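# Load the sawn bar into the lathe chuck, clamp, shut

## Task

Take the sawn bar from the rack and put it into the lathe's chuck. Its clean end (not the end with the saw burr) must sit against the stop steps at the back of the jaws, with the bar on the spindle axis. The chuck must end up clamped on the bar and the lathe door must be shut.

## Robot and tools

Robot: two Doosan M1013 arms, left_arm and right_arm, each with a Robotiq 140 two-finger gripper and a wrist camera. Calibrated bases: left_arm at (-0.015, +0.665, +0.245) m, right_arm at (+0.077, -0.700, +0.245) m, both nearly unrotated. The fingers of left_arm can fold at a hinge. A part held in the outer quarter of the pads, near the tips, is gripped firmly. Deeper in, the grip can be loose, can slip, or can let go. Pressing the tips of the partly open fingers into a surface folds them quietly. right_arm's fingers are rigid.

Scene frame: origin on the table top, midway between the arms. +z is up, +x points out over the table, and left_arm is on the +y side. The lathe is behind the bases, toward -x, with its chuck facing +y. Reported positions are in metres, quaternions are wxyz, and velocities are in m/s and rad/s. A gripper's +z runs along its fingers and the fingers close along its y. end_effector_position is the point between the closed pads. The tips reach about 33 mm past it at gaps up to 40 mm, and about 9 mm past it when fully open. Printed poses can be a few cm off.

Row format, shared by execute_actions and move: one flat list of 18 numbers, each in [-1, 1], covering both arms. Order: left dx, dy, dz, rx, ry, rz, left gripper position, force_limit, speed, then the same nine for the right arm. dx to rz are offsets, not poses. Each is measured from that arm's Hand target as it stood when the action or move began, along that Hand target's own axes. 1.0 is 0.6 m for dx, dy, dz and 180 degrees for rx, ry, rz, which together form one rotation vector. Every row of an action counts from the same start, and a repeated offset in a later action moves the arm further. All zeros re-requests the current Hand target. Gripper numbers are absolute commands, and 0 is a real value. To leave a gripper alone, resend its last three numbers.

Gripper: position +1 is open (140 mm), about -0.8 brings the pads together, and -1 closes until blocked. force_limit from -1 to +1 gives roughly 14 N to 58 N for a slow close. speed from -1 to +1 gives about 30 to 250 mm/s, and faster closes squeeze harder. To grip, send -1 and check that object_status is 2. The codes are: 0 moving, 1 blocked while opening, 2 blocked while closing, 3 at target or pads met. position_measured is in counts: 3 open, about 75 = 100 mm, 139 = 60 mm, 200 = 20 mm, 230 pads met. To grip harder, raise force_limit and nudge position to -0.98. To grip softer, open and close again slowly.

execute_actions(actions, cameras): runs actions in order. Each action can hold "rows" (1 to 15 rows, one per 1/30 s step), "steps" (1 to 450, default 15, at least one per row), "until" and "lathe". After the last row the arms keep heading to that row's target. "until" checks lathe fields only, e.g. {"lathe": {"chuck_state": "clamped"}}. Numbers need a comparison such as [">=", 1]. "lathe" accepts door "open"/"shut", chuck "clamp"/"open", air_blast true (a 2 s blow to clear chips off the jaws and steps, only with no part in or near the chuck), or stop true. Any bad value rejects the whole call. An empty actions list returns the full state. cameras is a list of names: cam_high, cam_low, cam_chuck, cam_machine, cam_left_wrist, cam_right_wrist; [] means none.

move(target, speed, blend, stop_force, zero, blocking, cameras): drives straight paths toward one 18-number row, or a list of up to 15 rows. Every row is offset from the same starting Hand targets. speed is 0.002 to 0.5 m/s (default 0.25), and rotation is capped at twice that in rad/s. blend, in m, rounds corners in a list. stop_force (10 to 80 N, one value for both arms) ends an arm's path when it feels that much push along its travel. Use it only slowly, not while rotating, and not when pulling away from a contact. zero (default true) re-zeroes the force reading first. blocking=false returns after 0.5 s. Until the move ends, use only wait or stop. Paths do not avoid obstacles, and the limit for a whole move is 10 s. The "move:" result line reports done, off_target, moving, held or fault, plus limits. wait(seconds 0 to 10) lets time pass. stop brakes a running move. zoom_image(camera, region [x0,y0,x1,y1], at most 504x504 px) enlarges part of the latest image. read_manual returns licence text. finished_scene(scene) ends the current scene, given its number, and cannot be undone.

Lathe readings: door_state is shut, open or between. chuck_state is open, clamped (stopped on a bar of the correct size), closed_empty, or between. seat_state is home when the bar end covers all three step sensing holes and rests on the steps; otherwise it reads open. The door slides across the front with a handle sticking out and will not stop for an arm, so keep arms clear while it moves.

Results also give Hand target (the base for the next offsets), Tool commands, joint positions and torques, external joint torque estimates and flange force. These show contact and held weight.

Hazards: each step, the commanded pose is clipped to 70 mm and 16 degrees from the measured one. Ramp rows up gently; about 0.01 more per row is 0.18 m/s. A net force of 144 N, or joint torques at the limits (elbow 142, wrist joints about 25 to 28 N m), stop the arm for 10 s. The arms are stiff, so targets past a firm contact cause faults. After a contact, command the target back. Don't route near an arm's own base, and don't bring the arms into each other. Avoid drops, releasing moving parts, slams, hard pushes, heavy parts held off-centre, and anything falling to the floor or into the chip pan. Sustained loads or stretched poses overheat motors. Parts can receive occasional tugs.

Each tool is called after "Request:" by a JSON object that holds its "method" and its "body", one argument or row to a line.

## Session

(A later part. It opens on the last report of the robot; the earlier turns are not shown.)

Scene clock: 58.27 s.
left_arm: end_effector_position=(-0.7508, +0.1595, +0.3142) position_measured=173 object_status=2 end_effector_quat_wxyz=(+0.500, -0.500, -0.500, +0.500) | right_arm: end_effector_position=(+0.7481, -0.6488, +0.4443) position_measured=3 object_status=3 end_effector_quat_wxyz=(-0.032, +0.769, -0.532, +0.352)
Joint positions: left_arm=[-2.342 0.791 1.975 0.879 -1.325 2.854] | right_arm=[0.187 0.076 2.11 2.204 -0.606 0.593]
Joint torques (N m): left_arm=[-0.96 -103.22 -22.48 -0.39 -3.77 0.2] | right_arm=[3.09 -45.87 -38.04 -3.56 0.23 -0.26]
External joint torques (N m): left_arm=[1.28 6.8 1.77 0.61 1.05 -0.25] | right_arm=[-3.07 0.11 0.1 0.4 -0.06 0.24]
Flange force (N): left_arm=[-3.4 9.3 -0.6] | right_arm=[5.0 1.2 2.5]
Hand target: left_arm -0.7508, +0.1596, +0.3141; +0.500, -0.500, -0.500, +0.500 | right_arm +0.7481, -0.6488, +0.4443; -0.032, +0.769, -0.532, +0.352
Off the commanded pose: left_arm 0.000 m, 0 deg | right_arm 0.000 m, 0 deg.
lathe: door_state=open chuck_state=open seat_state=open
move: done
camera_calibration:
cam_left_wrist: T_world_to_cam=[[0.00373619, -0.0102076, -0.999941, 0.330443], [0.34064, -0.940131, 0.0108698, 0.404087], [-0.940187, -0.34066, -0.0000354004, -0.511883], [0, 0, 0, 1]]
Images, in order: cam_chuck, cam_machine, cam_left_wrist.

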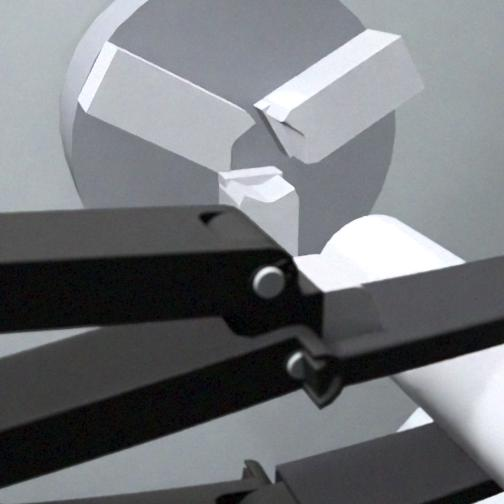

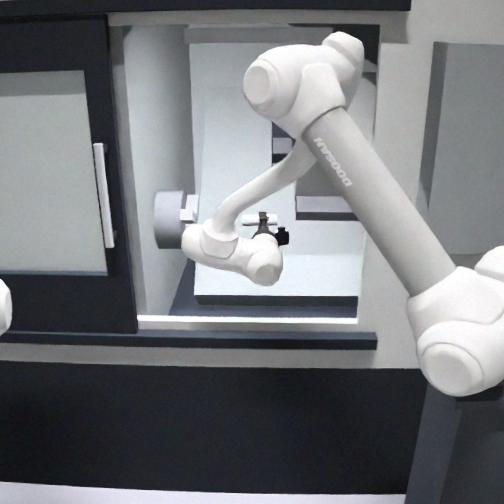

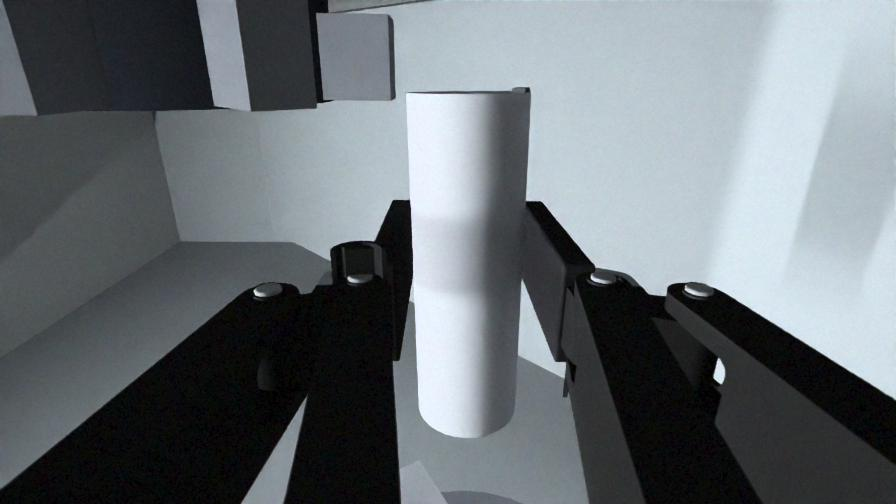

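Request:
{"method": "move", "body": {
  "target": [-0.2,0.012,0.048,0,0,0,-1,1,-1,0,0,0,0,0,0,1,1,1],
  "speed": 0.1,
  "cameras": ["cam_left_wrist","cam_chuck","cam_machine"]
}}

Request:
{"method": "zoom_image", "body": {
  "camera": "cam_chuck",
  "region": [200, 70, 400, 270]
}}

Request:
{"method": "zoom_image", "body": {
  "camera": "cam_left_wrist",
  "region": [300, 250, 600, 500]
}}

Request:
{"method": "zoom_image", "body": {
  "camera": "cam_machine",
  "region": [140, 170, 270, 250]
}}

Scene clock: 66.07 s.
left_arm: end_effector_position=(-0.7796, +0.0396, +0.3069) position_measured=173 object_status=2 end_effector_quat_wxyz=(+0.500, -0.500, -0.500, +0.500) | right_arm: end_effector_position=(+0.7481, -0.6488, +0.4443) position_measured=3 object_status=3 end_effector_quat_wxyz=(-0.032, +0.769, -0.532, +0.352)
Joint positions: left_arm=[-2.265 0.885 1.732 0.988 -1.263 2.71] | right_arm=[0.187 0.076 2.11 2.204 -0.606 0.593]
Joint torques (N m): left_arm=[-0.41 -115.73 -28 -0.85 -3.58 0.19] | right_arm=[2.78 -45.54 -38.09 -3.65 0.16 -0.18]
External joint torques (N m): left_arm=[0.9 7.57 1.77 0.88 1.02 -0.24] | right_arm=[-2.81 -0.67 0 0.47 0.01 0.16]
Flange force (N): left_arm=[-4.1 9.1 0.6] | right_arm=[5.5 1.5 1.0]
Hand target: left_arm -0.7796, +0.0396, +0.3069; +0.500, -0.500, -0.500, +0.500 | right_arm +0.7481, -0.6488, +0.4443; -0.032, +0.769, -0.532, +0.352
Off the commanded pose: left_arm 0.000 m, 0 deg | right_arm 0.000 m, 0 deg.
lathe: door_state=open chuck_state=open seat_state=open
move: done
camera_calibration:
cam_left_wrist: T_world_to_cam=[[0.00372891, -0.0101968, -0.999941, 0.32205], [0.340595, -0.940148, 0.0108572, 0.301194], [-0.940203, -0.340615, -0.0000327598, -0.579832], [0, 0, 0, 1]]
Images, in order: cam_chuck, cam_machine, cam_left_wrist.

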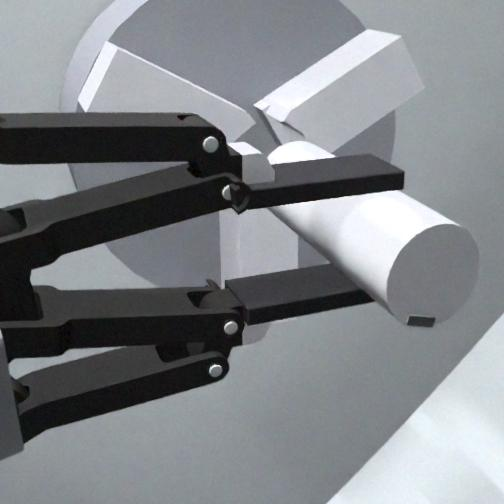

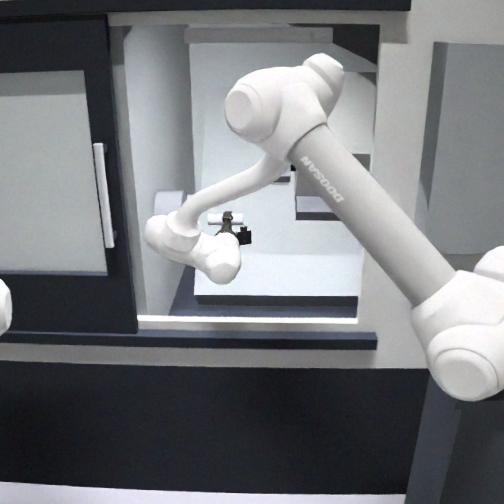

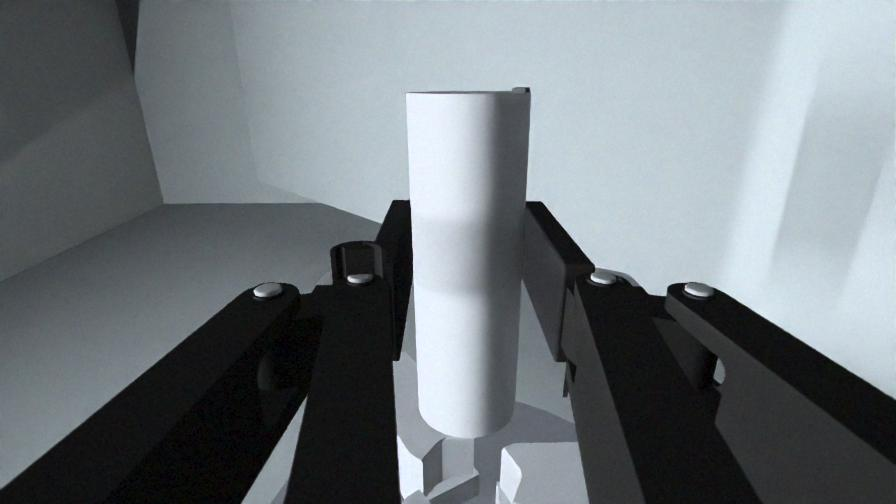

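Scaled by 2.520 from the camera's 504x504 image, which has a finer 720x720 frame.

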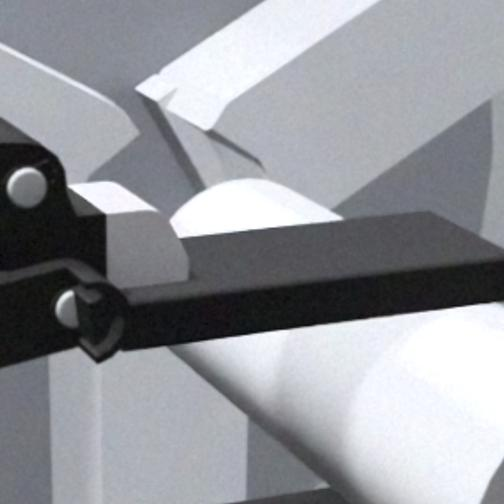

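Scaled by 1.680 from the camera's 896x504 image, which has a finer 1280x720 frame.

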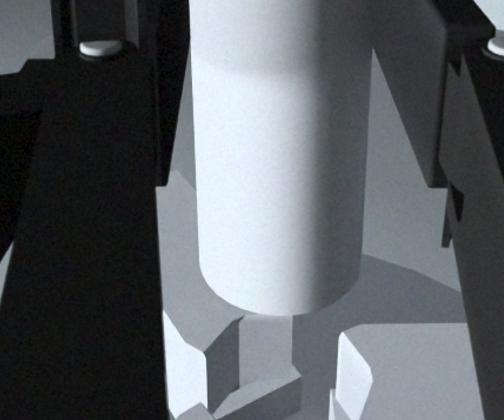

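Scaled by 3.877 from the camera's 504x504 image, which has a finer 720x720 frame.

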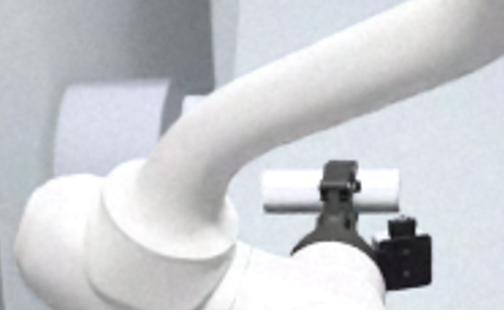

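Request:
{"method": "zoom_image", "body": {
  "camera": "cam_chuck",
  "region": [350, 10, 440, 100]
}}

Request:
{"method": "zoom_image", "body": {
  "camera": "cam_chuck",
  "region": [60, 20, 150, 120]
}}

Request:
{"method": "zoom_image", "body": {
  "camera": "cam_chuck",
  "region": [250, 120, 500, 340]
}}

Scaled by 5.600 from the camera's 504x504 image, which has a finer 720x720 frame.

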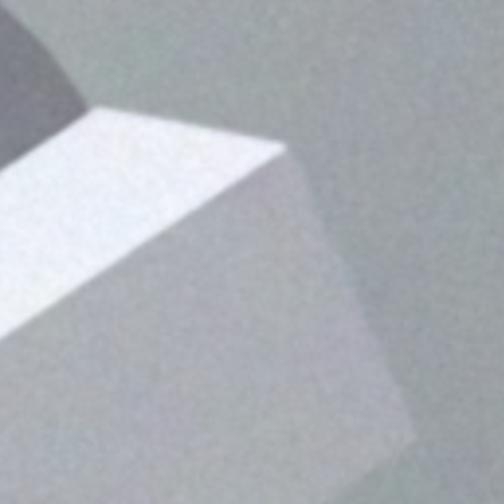

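Scaled by 5.040 from the camera's 504x504 image, which has a finer 720x720 frame.

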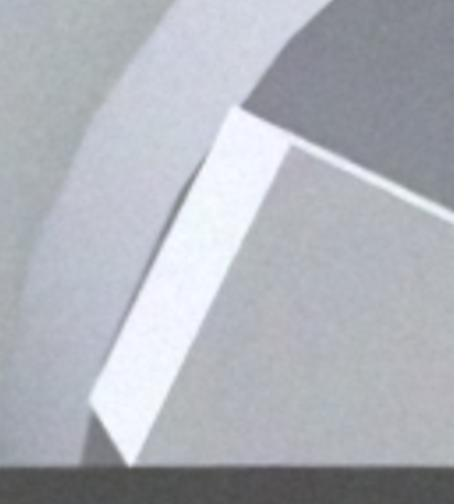

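Scaled by 2.016 from the camera's 504x504 image, which has a finer 720x720 frame.

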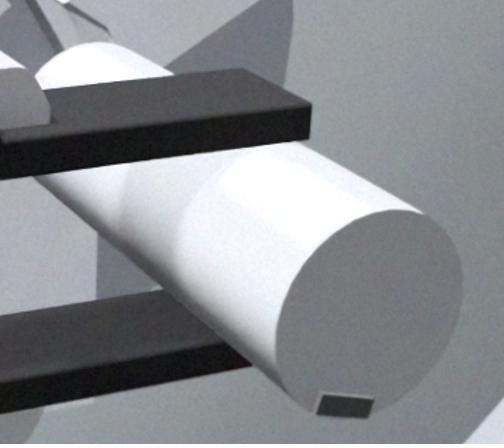

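Request:
{"method": "move", "body": {
  "target": [-0.025,0.0047,-0.0033,0,0,0,-1,1,-1,0,0,0,0,0,0,1,1,1],
  "speed": 0.03,
  "cameras": ["cam_left_wrist","cam_chuck"]
}}

Request:
{"method": "zoom_image", "body": {
  "camera": "cam_chuck",
  "region": [220, 80, 360, 220]
}}

Request:
{"method": "zoom_image", "body": {
  "camera": "cam_left_wrist",
  "region": [380, 380, 560, 504]
}}

Scene clock: 79.53 s.
left_arm: end_effector_position=(-0.7776, +0.0246, +0.3041) position_measured=173 object_status=2 end_effector_quat_wxyz=(+0.500, -0.500, -0.500, +0.500) | right_arm: end_effector_position=(+0.7481, -0.6488, +0.4443) position_measured=3 object_status=3 end_effector_quat_wxyz=(-0.032, +0.769, -0.532, +0.352)
Joint positions: left_arm=[-2.252 0.898 1.706 1.004 -1.262 2.695] | right_arm=[0.187 0.076 2.11 2.204 -0.606 0.593]
Joint torques (N m): left_arm=[-0.37 -116.92 -29.04 -0.79 -3.56 0.15] | right_arm=[2.93 -45.45 -37.93 -3.55 0.23 -0.22]
External joint torques (N m): left_arm=[0.69 6.81 2.19 0.79 0.99 -0.2] | right_arm=[-3 -0.29 0.12 0.4 -0.08 0.2]
Flange force (N): left_arm=[-2.5 7.9 0.0] | right_arm=[5.2 1.5 1.8]
Hand target: left_arm -0.7776, +0.0246, +0.3040; +0.500, -0.500, -0.500, +0.500 | right_arm +0.7481, -0.6488, +0.4443; -0.032, +0.769, -0.532, +0.352
Off the commanded pose: left_arm 0.000 m, 0 deg | right_arm 0.000 m, 0 deg.
lathe: door_state=open chuck_state=open seat_state=open
move: done
camera_calibration:
cam_left_wrist: T_world_to_cam=[[0.00372848, -0.0101983, -0.999941, 0.319061], [0.340594, -0.940148, 0.0108585, 0.286447], [-0.940203, -0.340614, -0.0000318353, -0.583089], [0, 0, 0, 1]]
Images, in order: cam_chuck, cam_left_wrist.

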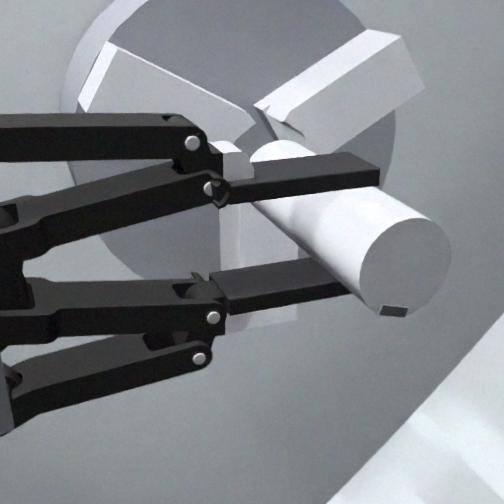

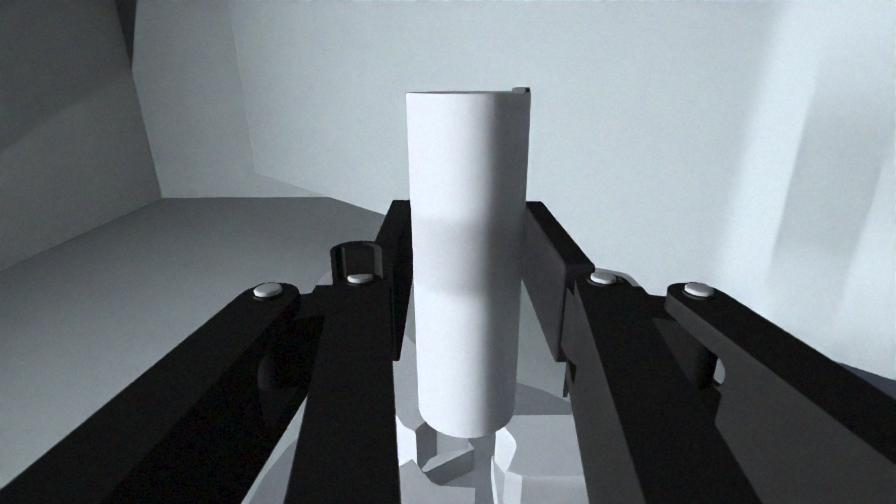

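Scaled by 3.600 from the camera's 504x504 image, which has a finer 720x720 frame.

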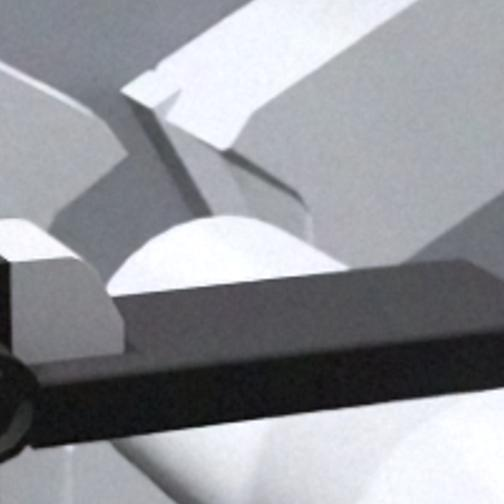

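Scaled by 2.800 from the camera's 896x504 image, which has a finer 1280x720 frame.

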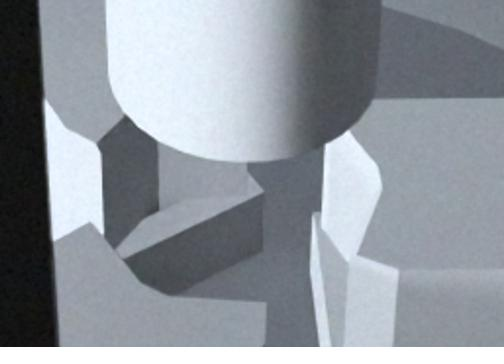

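Request:
{"method": "move", "body": {
  "target": [-0.001,-0.0013,0,0,0,0,-1,1,-1,0,0,0,0,0,0,1,1,1],
  "speed": 0.02,
  "cameras": []
}}

Request:
{"method": "move", "body": {
  "target": [-0.042,0,0,0,0,0,-1,1,-1,0,0,0,0,0,0,1,1,1],
  "speed": 0.012,
  "stop_force": 14,
  "cameras": ["cam_left_wrist","cam_chuck"]
}}

Request:
{"method": "zoom_image", "body": {
  "camera": "cam_chuck",
  "region": [200, 80, 340, 220]
}}

Request:
{"method": "zoom_image", "body": {
  "camera": "cam_left_wrist",
  "region": [380, 380, 560, 504]
}}

Scene clock: 83.17 s.
left_arm: end_effector_position=(-0.7776, +0.0240, +0.3048) position_measured=173 object_status=2 end_effector_quat_wxyz=(+0.500, -0.500, -0.500, +0.500) | right_arm: end_effector_position=(+0.7481, -0.6488, +0.4443) position_measured=3 object_status=3 end_effector_quat_wxyz=(-0.032, +0.769, -0.532, +0.352)
Joint positions: left_arm=[-2.251 0.898 1.705 1.005 -1.262 2.693] | right_arm=[0.187 0.076 2.11 2.204 -0.606 0.593]
Joint torques (N m): left_arm=[-0.62 -116.45 -28.83 -0.86 -3.55 0.13] | right_arm=[2.72 -45.44 -38.05 -3.55 0.26 -0.18]
External joint torques (N m): left_arm=[0.7 6.65 1.92 0.88 0.99 -0.18] | right_arm=[-2.77 -0.38 0.18 0.39 -0.1 0.16]
Flange force (N): left_arm=[-3.0 7.7 0.2] | right_arm=[4.9 1.5 1.4]
Hand target: left_arm -0.7776, +0.0240, +0.3048; +0.500, -0.500, -0.500, +0.500 | right_arm +0.7481, -0.6488, +0.4443; -0.032, +0.769, -0.532, +0.352
Off the commanded pose: left_arm 0.000 m, 0 deg | right_arm 0.000 m, 0 deg.
lathe: door_state=open chuck_state=open seat_state=open
move: done

Scene clock: 86.00 s.
left_arm: end_effector_position=(-0.7776, -0.0013, +0.3048) position_measured=173 object_status=2 end_effector_quat_wxyz=(+0.500, -0.500, -0.500, +0.500) | right_arm: end_effector_position=(+0.7481, -0.6488, +0.4443) position_measured=3 object_status=3 end_effector_quat_wxyz=(-0.032, +0.769, -0.532, +0.352)
Joint positions: left_arm=[-2.232 0.915 1.658 1.031 -1.254 2.661] | right_arm=[0.187 0.076 2.11 2.204 -0.606 0.593]
Joint torques (N m): left_arm=[-0.7 -118.95 -30.05 -0.89 -3.52 0.19] | right_arm=[2.76 -45.35 -38.12 -3.52 0.2 -0.22]
External joint torques (N m): left_arm=[0.27 6.8 2.08 0.88 1 -0.24] | right_arm=[-2.78 -0.99 0 0.35 -0.03 0.2]
Flange force (N): left_arm=[-2.6 7.6 0.7] | right_arm=[5.3 1.9 0.7]
Hand target: left_arm -0.7776, -0.0012, +0.3048; +0.500, -0.500, -0.500, +0.500 | right_arm +0.7481, -0.6488, +0.4443; -0.032, +0.769, -0.532, +0.352
Off the commanded pose: left_arm 0.000 m, 0 deg | right_arm 0.000 m, 0 deg.
lathe: door_state=open chuck_state=open seat_state=open
move: done
camera_calibration:
cam_left_wrist: T_world_to_cam=[[0.00372005, -0.0102069, -0.999941, 0.319555], [0.340599, -0.940146, 0.0108636, 0.262134], [-0.940201, -0.34062, -0.0000209294, -0.591877], [0, 0, 0, 1]]
Images, in order: cam_chuck, cam_left_wrist.

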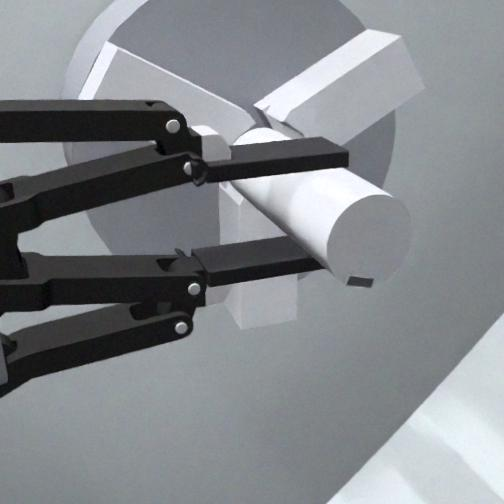

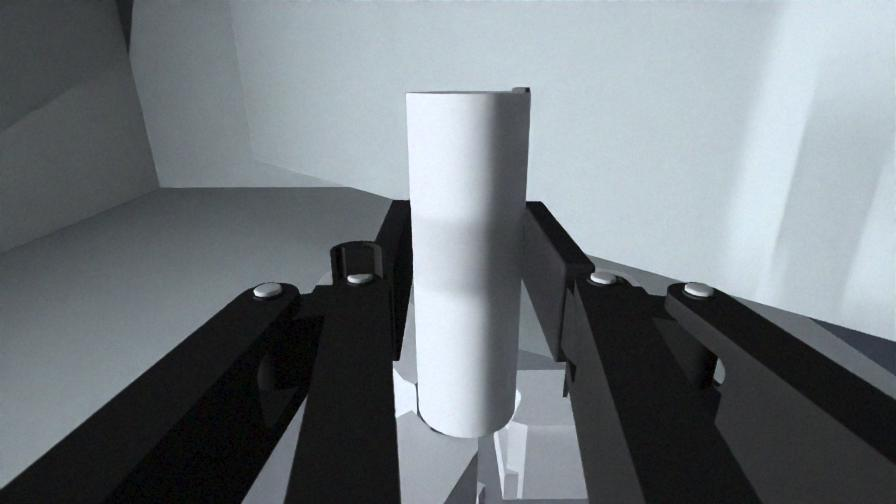

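Scaled by 3.600 from the camera's 504x504 image, which has a finer 720x720 frame.

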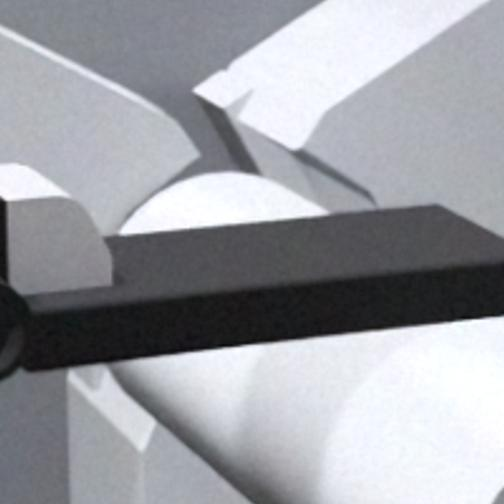

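Scaled by 2.800 from the camera's 896x504 image, which has a finer 1280x720 frame.

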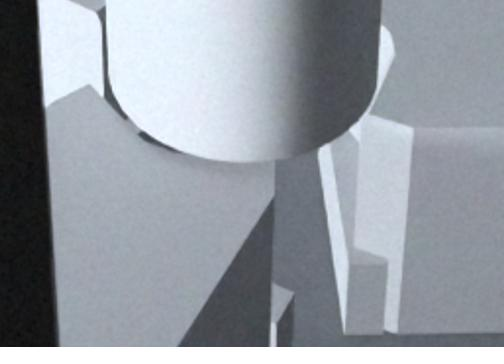

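Request:
{"method": "move", "body": {
  "target": [0,0.0007,0.0014,0,0,0,-1,1,-1,0,0,0,0,0,0,1,1,1],
  "speed": 0.02,
  "cameras": []
}}

Request:
{"method": "move", "body": {
  "target": [-0.06,0,0,0,0,0,-1,1,-1,0,0,0,0,0,0,1,1,1],
  "speed": 0.01,
  "stop_force": 14,
  "cameras": ["cam_left_wrist","cam_chuck"]
}}

Request:
{"method": "zoom_image", "body": {
  "camera": "cam_chuck",
  "region": [180, 80, 320, 220]
}}

Request:
{"method": "zoom_image", "body": {
  "camera": "cam_left_wrist",
  "region": [380, 380, 560, 504]
}}

Scene clock: 89.20 s.
left_arm: end_effector_position=(-0.7784, -0.0013, +0.3044) position_measured=173 object_status=2 end_effector_quat_wxyz=(+0.500, -0.500, -0.500, +0.500) | right_arm: end_effector_position=(+0.7481, -0.6488, +0.4443) position_measured=3 object_status=3 end_effector_quat_wxyz=(-0.032, +0.769, -0.532, +0.352)
Joint positions: left_arm=[-2.233 0.916 1.656 1.03 -1.254 2.661] | right_arm=[0.187 0.076 2.11 2.204 -0.606 0.593]
Joint torques (N m): left_arm=[-0.4 -119.37 -29.94 -0.95 -3.51 0.11] | right_arm=[3.06 -45.22 -37.93 -3.61 0.24 -0.19]
External joint torques (N m): left_arm=[1.02 6.94 1.93 0.86 0.99 -0.16] | right_arm=[-3.17 -0.4 0.06 0.45 -0.09 0.17]
Flange force (N): left_arm=[-3.5 8.0 0.1] | right_arm=[5.8 1.5 1.7]
Hand target: left_arm -0.7784, -0.0012, +0.3044; +0.500, -0.500, -0.500, +0.500 | right_arm +0.7481, -0.6488, +0.4443; -0.032, +0.769, -0.532, +0.352
Off the commanded pose: left_arm 0.000 m, 0 deg | right_arm 0.000 m, 0 deg.
lathe: door_state=open chuck_state=open seat_state=open
move: done

Scene clock: 90.07 s.
left_arm: end_effector_position=(-0.7785, -0.0037, +0.3043) position_measured=173 object_status=2 end_effector_quat_wxyz=(+0.500, -0.500, -0.500, +0.500) | right_arm: end_effector_position=(+0.7481, -0.6488, +0.4443) position_measured=3 object_status=3 end_effector_quat_wxyz=(-0.032, +0.769, -0.532, +0.352)
Joint positions: left_arm=[-2.231 0.918 1.651 1.033 -1.253 2.658] | right_arm=[0.187 0.076 2.11 2.204 -0.606 0.593]
Joint torques (N m): left_arm=[14.72 -120.59 -35.95 -6.22 -0.69 0.01] | right_arm=[3.05 -45.51 -38.09 -3.53 0.24 -0.19]
External joint torques (N m): left_arm=[-14.83 8.23 7.85 6.17 -1.83 -0.05] | right_arm=[-2.92 -0.62 0.07 0.35 -0.07 0.17]
Flange force (N): left_arm=[14.1 8.1 3.2] | right_arm=[5.4 1.7 1.3]
Hand target: left_arm -0.7785, -0.0037, +0.3043; +0.500, -0.500, -0.500, +0.500 (not the last commanded pose) | right_arm +0.7481, -0.6488, +0.4443; -0.032, +0.769, -0.532, +0.352
Off the commanded pose: left_arm 0.034 m, 0 deg | right_arm 0.000 m, 0 deg.
lathe: door_state=open chuck_state=open seat_state=open
move: contact (left_arm)
camera_calibration:
cam_left_wrist: T_world_to_cam=[[0.00382028, -0.0101814, -0.999941, 0.319093], [0.340134, -0.940314, 0.0108737, 0.259834], [-0.940369, -0.340156, -0.000129229, -0.593683], [0, 0, 0, 1]]
Images, in order: cam_chuck, cam_left_wrist.

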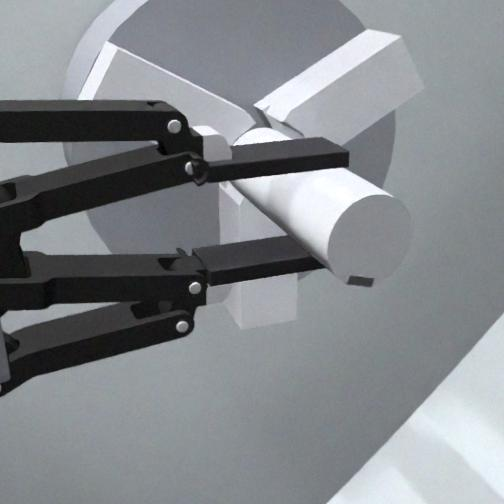

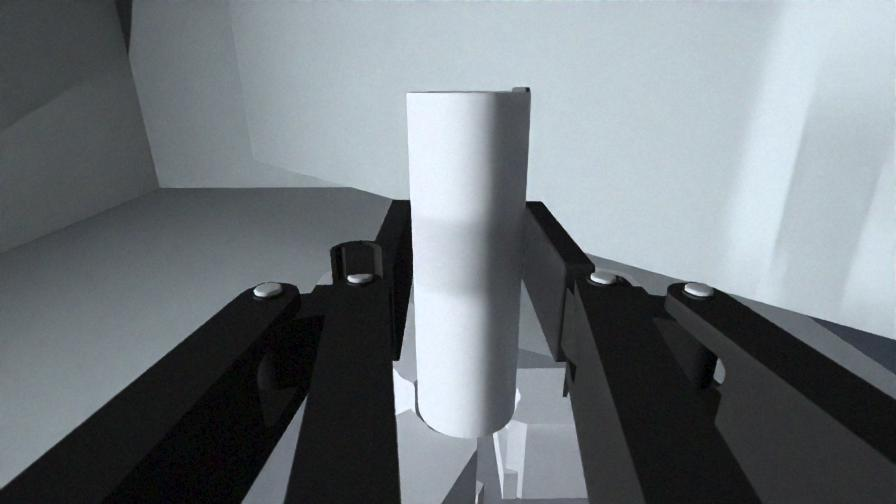

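Scaled by 3.600 from the camera's 504x504 image, which has a finer 720x720 frame.

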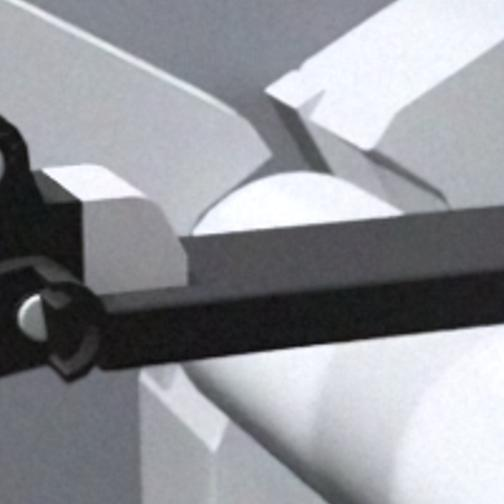

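Scaled by 2.800 from the camera's 896x504 image, which has a finer 1280x720 frame.

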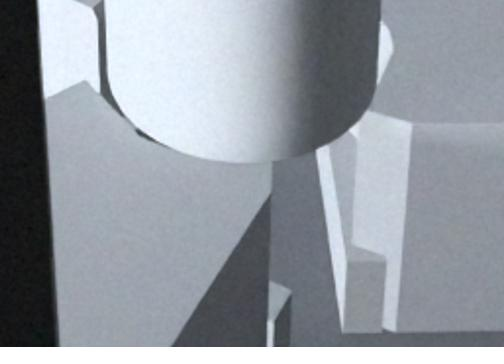

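Request:
{"method": "move", "body": {
  "target": [
    [0.012,0,0,0,0,0,-1,1,-1,0,0,0,0,0,0,1,1,1],
    [0.012,-0.0003,0.0042,0,0,0,-1,1,-1,0,0,0,0,0,0,1,1,1]
  ],
  "speed": 0.02,
  "cameras": ["cam_chuck","cam_left_wrist"]
}}

Request:
{"method": "zoom_image", "body": {
  "camera": "cam_chuck",
  "region": [180, 80, 320, 220]
}}

Request:
{"method": "zoom_image", "body": {
  "camera": "cam_left_wrist",
  "region": [380, 380, 560, 504]
}}

Scene clock: 94.13 s.
left_arm: end_effector_position=(-0.7810, +0.0035, +0.3046) position_measured=173 object_status=2 end_effector_quat_wxyz=(+0.500, -0.500, -0.500, +0.500) | right_arm: end_effector_position=(+0.7481, -0.6488, +0.4443) position_measured=3 object_status=3 end_effector_quat_wxyz=(-0.032, +0.769, -0.532, +0.352)
Joint positions: left_arm=[-2.239 0.914 1.662 1.024 -1.253 2.666] | right_arm=[0.187 0.076 2.11 2.204 -0.606 0.593]
Joint torques (N m): left_arm=[-0.2 -118.47 -29.58 -0.9 -3.47 0.17] | right_arm=[2.8 -45.63 -38.04 -3.59 0.23 -0.17]
External joint torques (N m): left_arm=[0.4 6.68 1.84 0.87 0.94 -0.22] | right_arm=[-2.88 -0.41 0.13 0.44 -0.08 0.15]
Flange force (N): left_arm=[-3.1 7.6 0.7] | right_arm=[5.3 1.5 1.4]
Hand target: left_arm -0.7810, +0.0035, +0.3045; +0.500, -0.500, -0.500, +0.500 | right_arm +0.7481, -0.6488, +0.4443; -0.032, +0.769, -0.532, +0.352
Off the commanded pose: left_arm 0.000 m, 0 deg | right_arm 0.000 m, 0 deg.
lathe: door_state=open chuck_state=open seat_state=open
move: done
camera_calibration:
cam_left_wrist: T_world_to_cam=[[0.00375966, -0.0105012, -0.999938, 0.319394], [0.340196, -0.940288, 0.0111538, 0.267397], [-0.940347, -0.340217, 0.0000372939, -0.593556], [0, 0, 0, 1]]
Images, in order: cam_chuck, cam_left_wrist.

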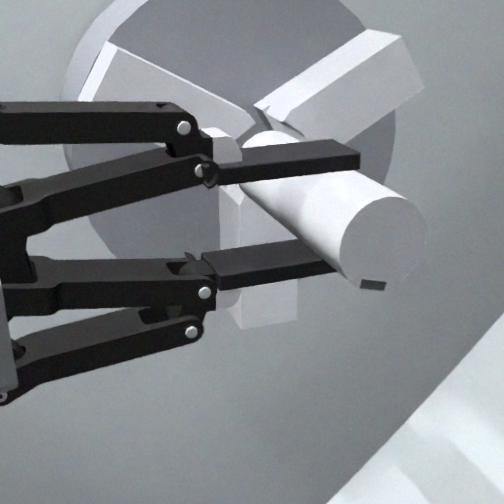

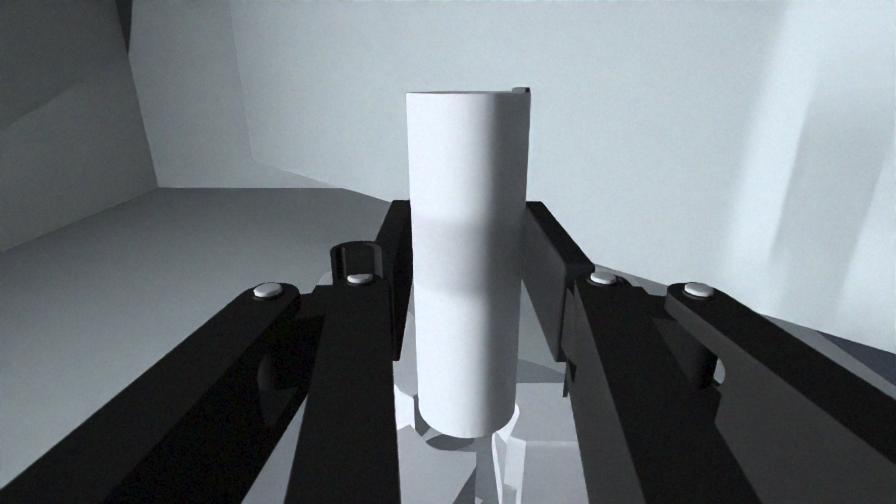

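Scaled by 3.600 from the camera's 504x504 image, which has a finer 720x720 frame.

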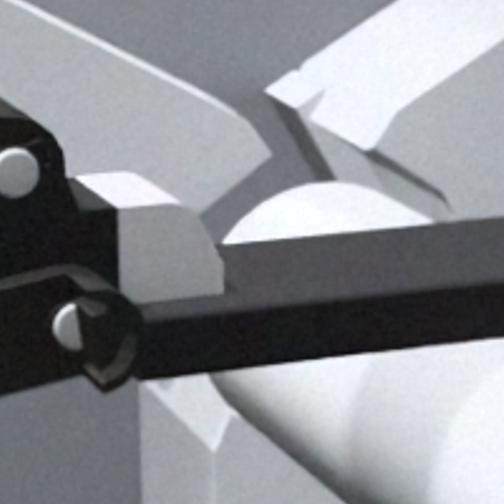

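Scaled by 2.800 from the camera's 896x504 image, which has a finer 1280x720 frame.

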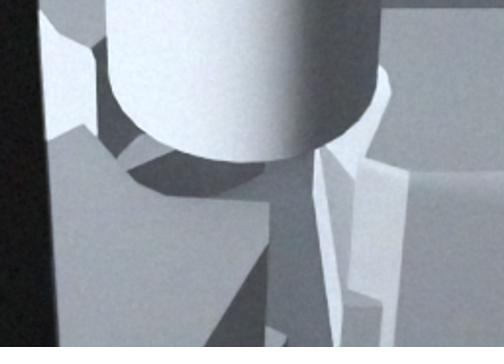

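Request:
{"method": "move", "body": {
  "target": [-0.075,0,0,0,0,0,-1,1,-1,0,0,0,0,0,0,1,1,1],
  "speed": 0.01,
  "stop_force": 14,
  "cameras": ["cam_left_wrist","cam_chuck"]
}}

Request:
{"method": "zoom_image", "body": {
  "camera": "cam_chuck",
  "region": [180, 80, 320, 220]
}}

Request:
{"method": "zoom_image", "body": {
  "camera": "cam_left_wrist",
  "region": [380, 380, 560, 504]
}}

Scene clock: 98.90 s.
left_arm: end_effector_position=(-0.7811, -0.0290, +0.3044) position_measured=173 object_status=2 end_effector_quat_wxyz=(+0.500, -0.500, -0.500, +0.500) | right_arm: end_effector_position=(+0.7481, -0.6488, +0.4443) position_measured=3 object_status=3 end_effector_quat_wxyz=(-0.032, +0.769, -0.532, +0.352)
Joint positions: left_arm=[-2.216 0.939 1.598 1.058 -1.244 2.623] | right_arm=[0.187 0.076 2.11 2.204 -0.606 0.593]
Joint torques (N m): left_arm=[20.62 -123.38 -36.28 -7.16 -0.11 -0.01] | right_arm=[2.31 -45.89 -38.05 -3.55 0.17 -0.23]
External joint torques (N m): left_arm=[-20.63 8.13 6.86 7.04 -2.37 -0.04] | right_arm=[-2.31 0.11 0.12 0.38 0 0.21]
Flange force (N): left_arm=[15.2 8.0 9.2] | right_arm=[3.8 0.9 1.9]
Hand target: left_arm -0.7811, -0.0290, +0.3044; +0.500, -0.500, -0.500, +0.500 (not the last commanded pose) | right_arm +0.7481, -0.6488, +0.4443; -0.032, +0.769, -0.532, +0.352
Off the commanded pose: left_arm 0.012 m, 0 deg | right_arm 0.000 m, 0 deg.
lathe: door_state=open chuck_state=open seat_state=open
move: contact (left_arm)
camera_calibration:
cam_left_wrist: T_world_to_cam=[[0.00389043, -0.0101781, -0.999941, 0.318997], [0.339766, -0.940447, 0.0108945, 0.236605], [-0.940502, -0.339788, -0.000200565, -0.604807], [0, 0, 0, 1]]
Images, in order: cam_chuck, cam_left_wrist.

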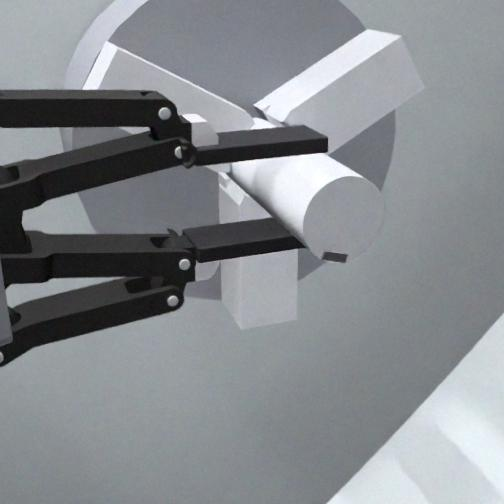

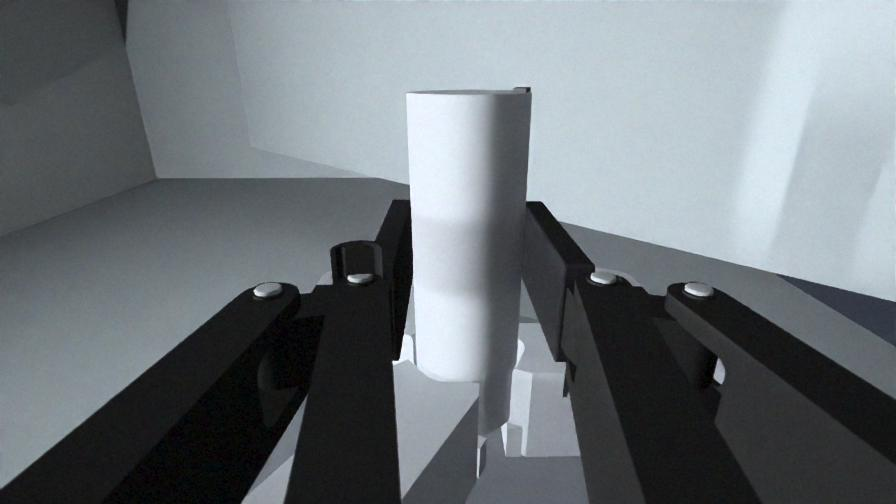

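Scaled by 3.600 from the camera's 504x504 image, which has a finer 720x720 frame.

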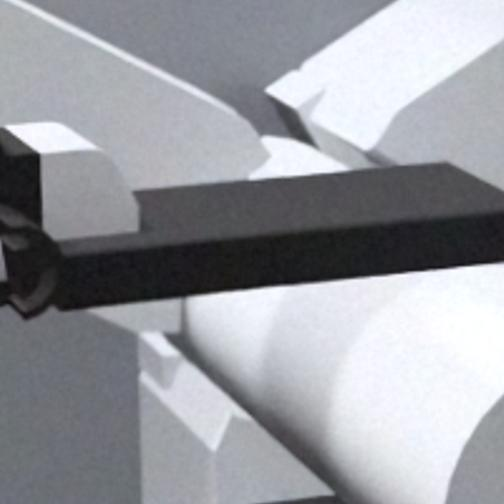

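Scaled by 2.800 from the camera's 896x504 image, which has a finer 1280x720 frame.

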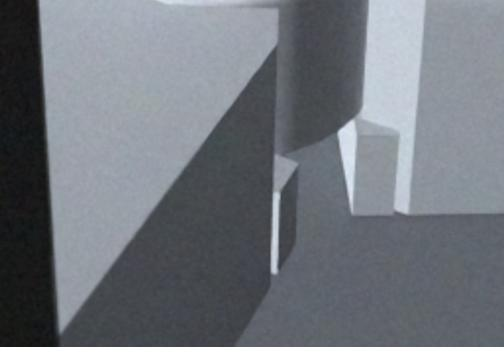

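Request:
{"method": "move", "body": {
  "target": [0.0015,0,0.0015,0,0,0,-1,1,-1,0,0,0,0,0,0,1,1,1],
  "speed": 0.01,
  "cameras": []
}}

Request:
{"method": "move", "body": {
  "target": [-0.02,0,0,0,0,0,-1,1,-1,0,0,0,0,0,0,1,1,1],
  "speed": 0.006,
  "stop_force": 20,
  "cameras": ["cam_left_wrist","cam_chuck"]
}}

Request:
{"method": "zoom_image", "body": {
  "camera": "cam_left_wrist",
  "region": [380, 320, 600, 490]
}}

Scene clock: 101.30 s.
left_arm: end_effector_position=(-0.7820, -0.0282, +0.3045) position_measured=173 object_status=2 end_effector_quat_wxyz=(+0.500, -0.500, -0.500, +0.500) | right_arm: end_effector_position=(+0.7481, -0.6488, +0.4443) position_measured=3 object_status=3 end_effector_quat_wxyz=(-0.032, +0.769, -0.532, +0.352)
Joint positions: left_arm=[-2.217 0.939 1.599 1.056 -1.244 2.624] | right_arm=[0.187 0.076 2.11 2.204 -0.606 0.593]
Joint torques (N m): left_arm=[4.46 -121.24 -32.46 -2.52 -2.2 0.09] | right_arm=[2.77 -45.63 -37.95 -3.56 0.22 -0.24]
External joint torques (N m): left_arm=[-4.21 6.17 3.3 2.39 -0.28 -0.14] | right_arm=[-2.84 -0.35 -0.06 0.39 -0.05 0.22]
Flange force (N): left_arm=[2.2 6.6 1.2] | right_arm=[5.0 1.2 1.6]
Hand target: left_arm -0.7820, -0.0281, +0.3044; +0.500, -0.500, -0.500, +0.500 | right_arm +0.7481, -0.6488, +0.4443; -0.032, +0.769, -0.532, +0.352
Off the commanded pose: left_arm 0.000 m, 0 deg | right_arm 0.000 m, 0 deg.
lathe: door_state=open chuck_state=open seat_state=open
move: done

Scene clock: 102.20 s.
left_arm: end_effector_position=(-0.7821, -0.0296, +0.3043) position_measured=173 object_status=2 end_effector_quat_wxyz=(+0.500, -0.500, -0.500, +0.500) | right_arm: end_effector_position=(+0.7481, -0.6488, +0.4443) position_measured=3 object_status=3 end_effector_quat_wxyz=(-0.032, +0.769, -0.532, +0.352)
Joint positions: left_arm=[-2.216 0.94 1.595 1.058 -1.243 2.621] | right_arm=[0.187 0.076 2.11 2.204 -0.606 0.593]
Joint torques (N m): left_arm=[17.59 -128.07 -43.72 -9.62 0.16 -0.01] | right_arm=[2.88 -45.88 -37.97 -3.6 0.24 -0.2]
External joint torques (N m): left_arm=[-17.49 13.04 14.47 9.5 -2.62 -0.04] | right_arm=[-2.83 -0.44 -0.06 0.43 -0.08 0.18]
Flange force (N): left_arm=[22.1 11.8 -3.1] | right_arm=[5.2 1.2 1.4]
Hand target: left_arm -0.7821, -0.0296, +0.3043; +0.500, -0.500, -0.500, +0.500 (not the last commanded pose) | right_arm +0.7481, -0.6488, +0.4443; -0.032, +0.769, -0.532, +0.352
Off the commanded pose: left_arm 0.011 m, 0 deg | right_arm 0.000 m, 0 deg.
lathe: door_state=open chuck_state=open seat_state=open
move: contact (left_arm)
camera_calibration:
cam_left_wrist: T_world_to_cam=[[0.00406772, -0.0101133, -0.999941, 0.318993], [0.339472, -0.940553, 0.0108936, 0.236132], [-0.940607, -0.339496, -0.000392728, -0.605935], [0, 0, 0, 1]]
Images, in order: cam_chuck, cam_left_wrist.

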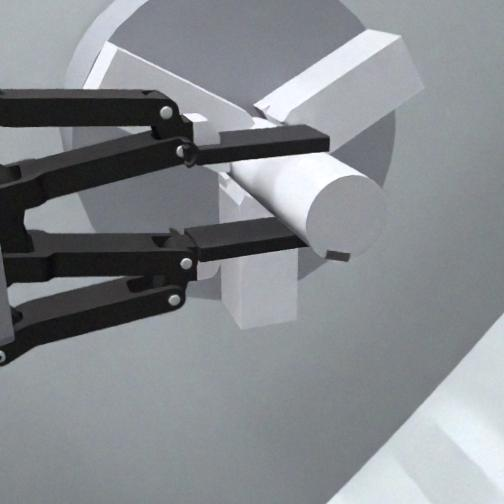

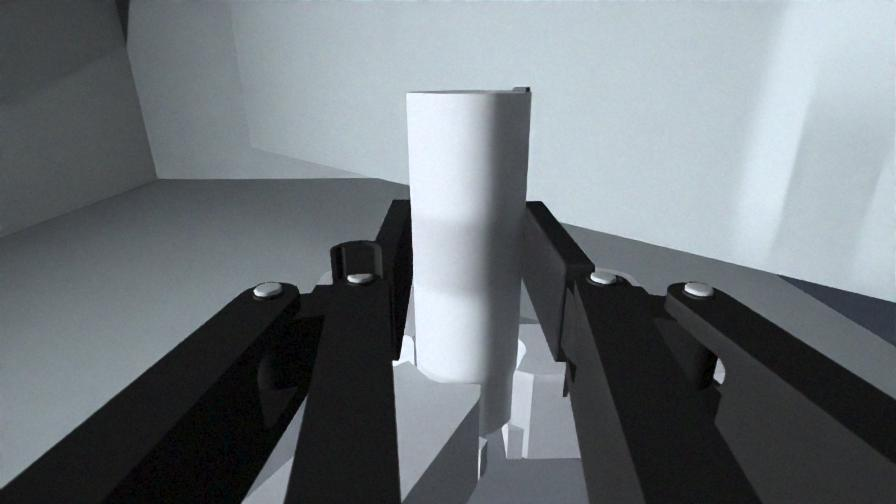

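Scaled by 2.291 from the camera's 896x504 image, which has a finer 1280x720 frame.

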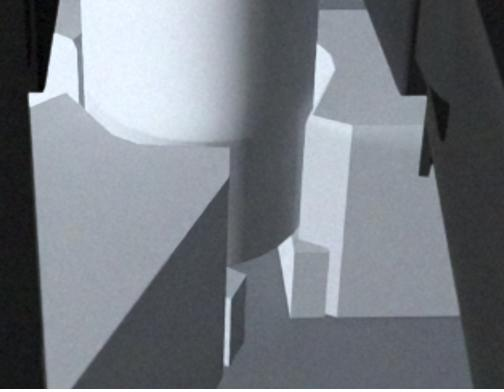

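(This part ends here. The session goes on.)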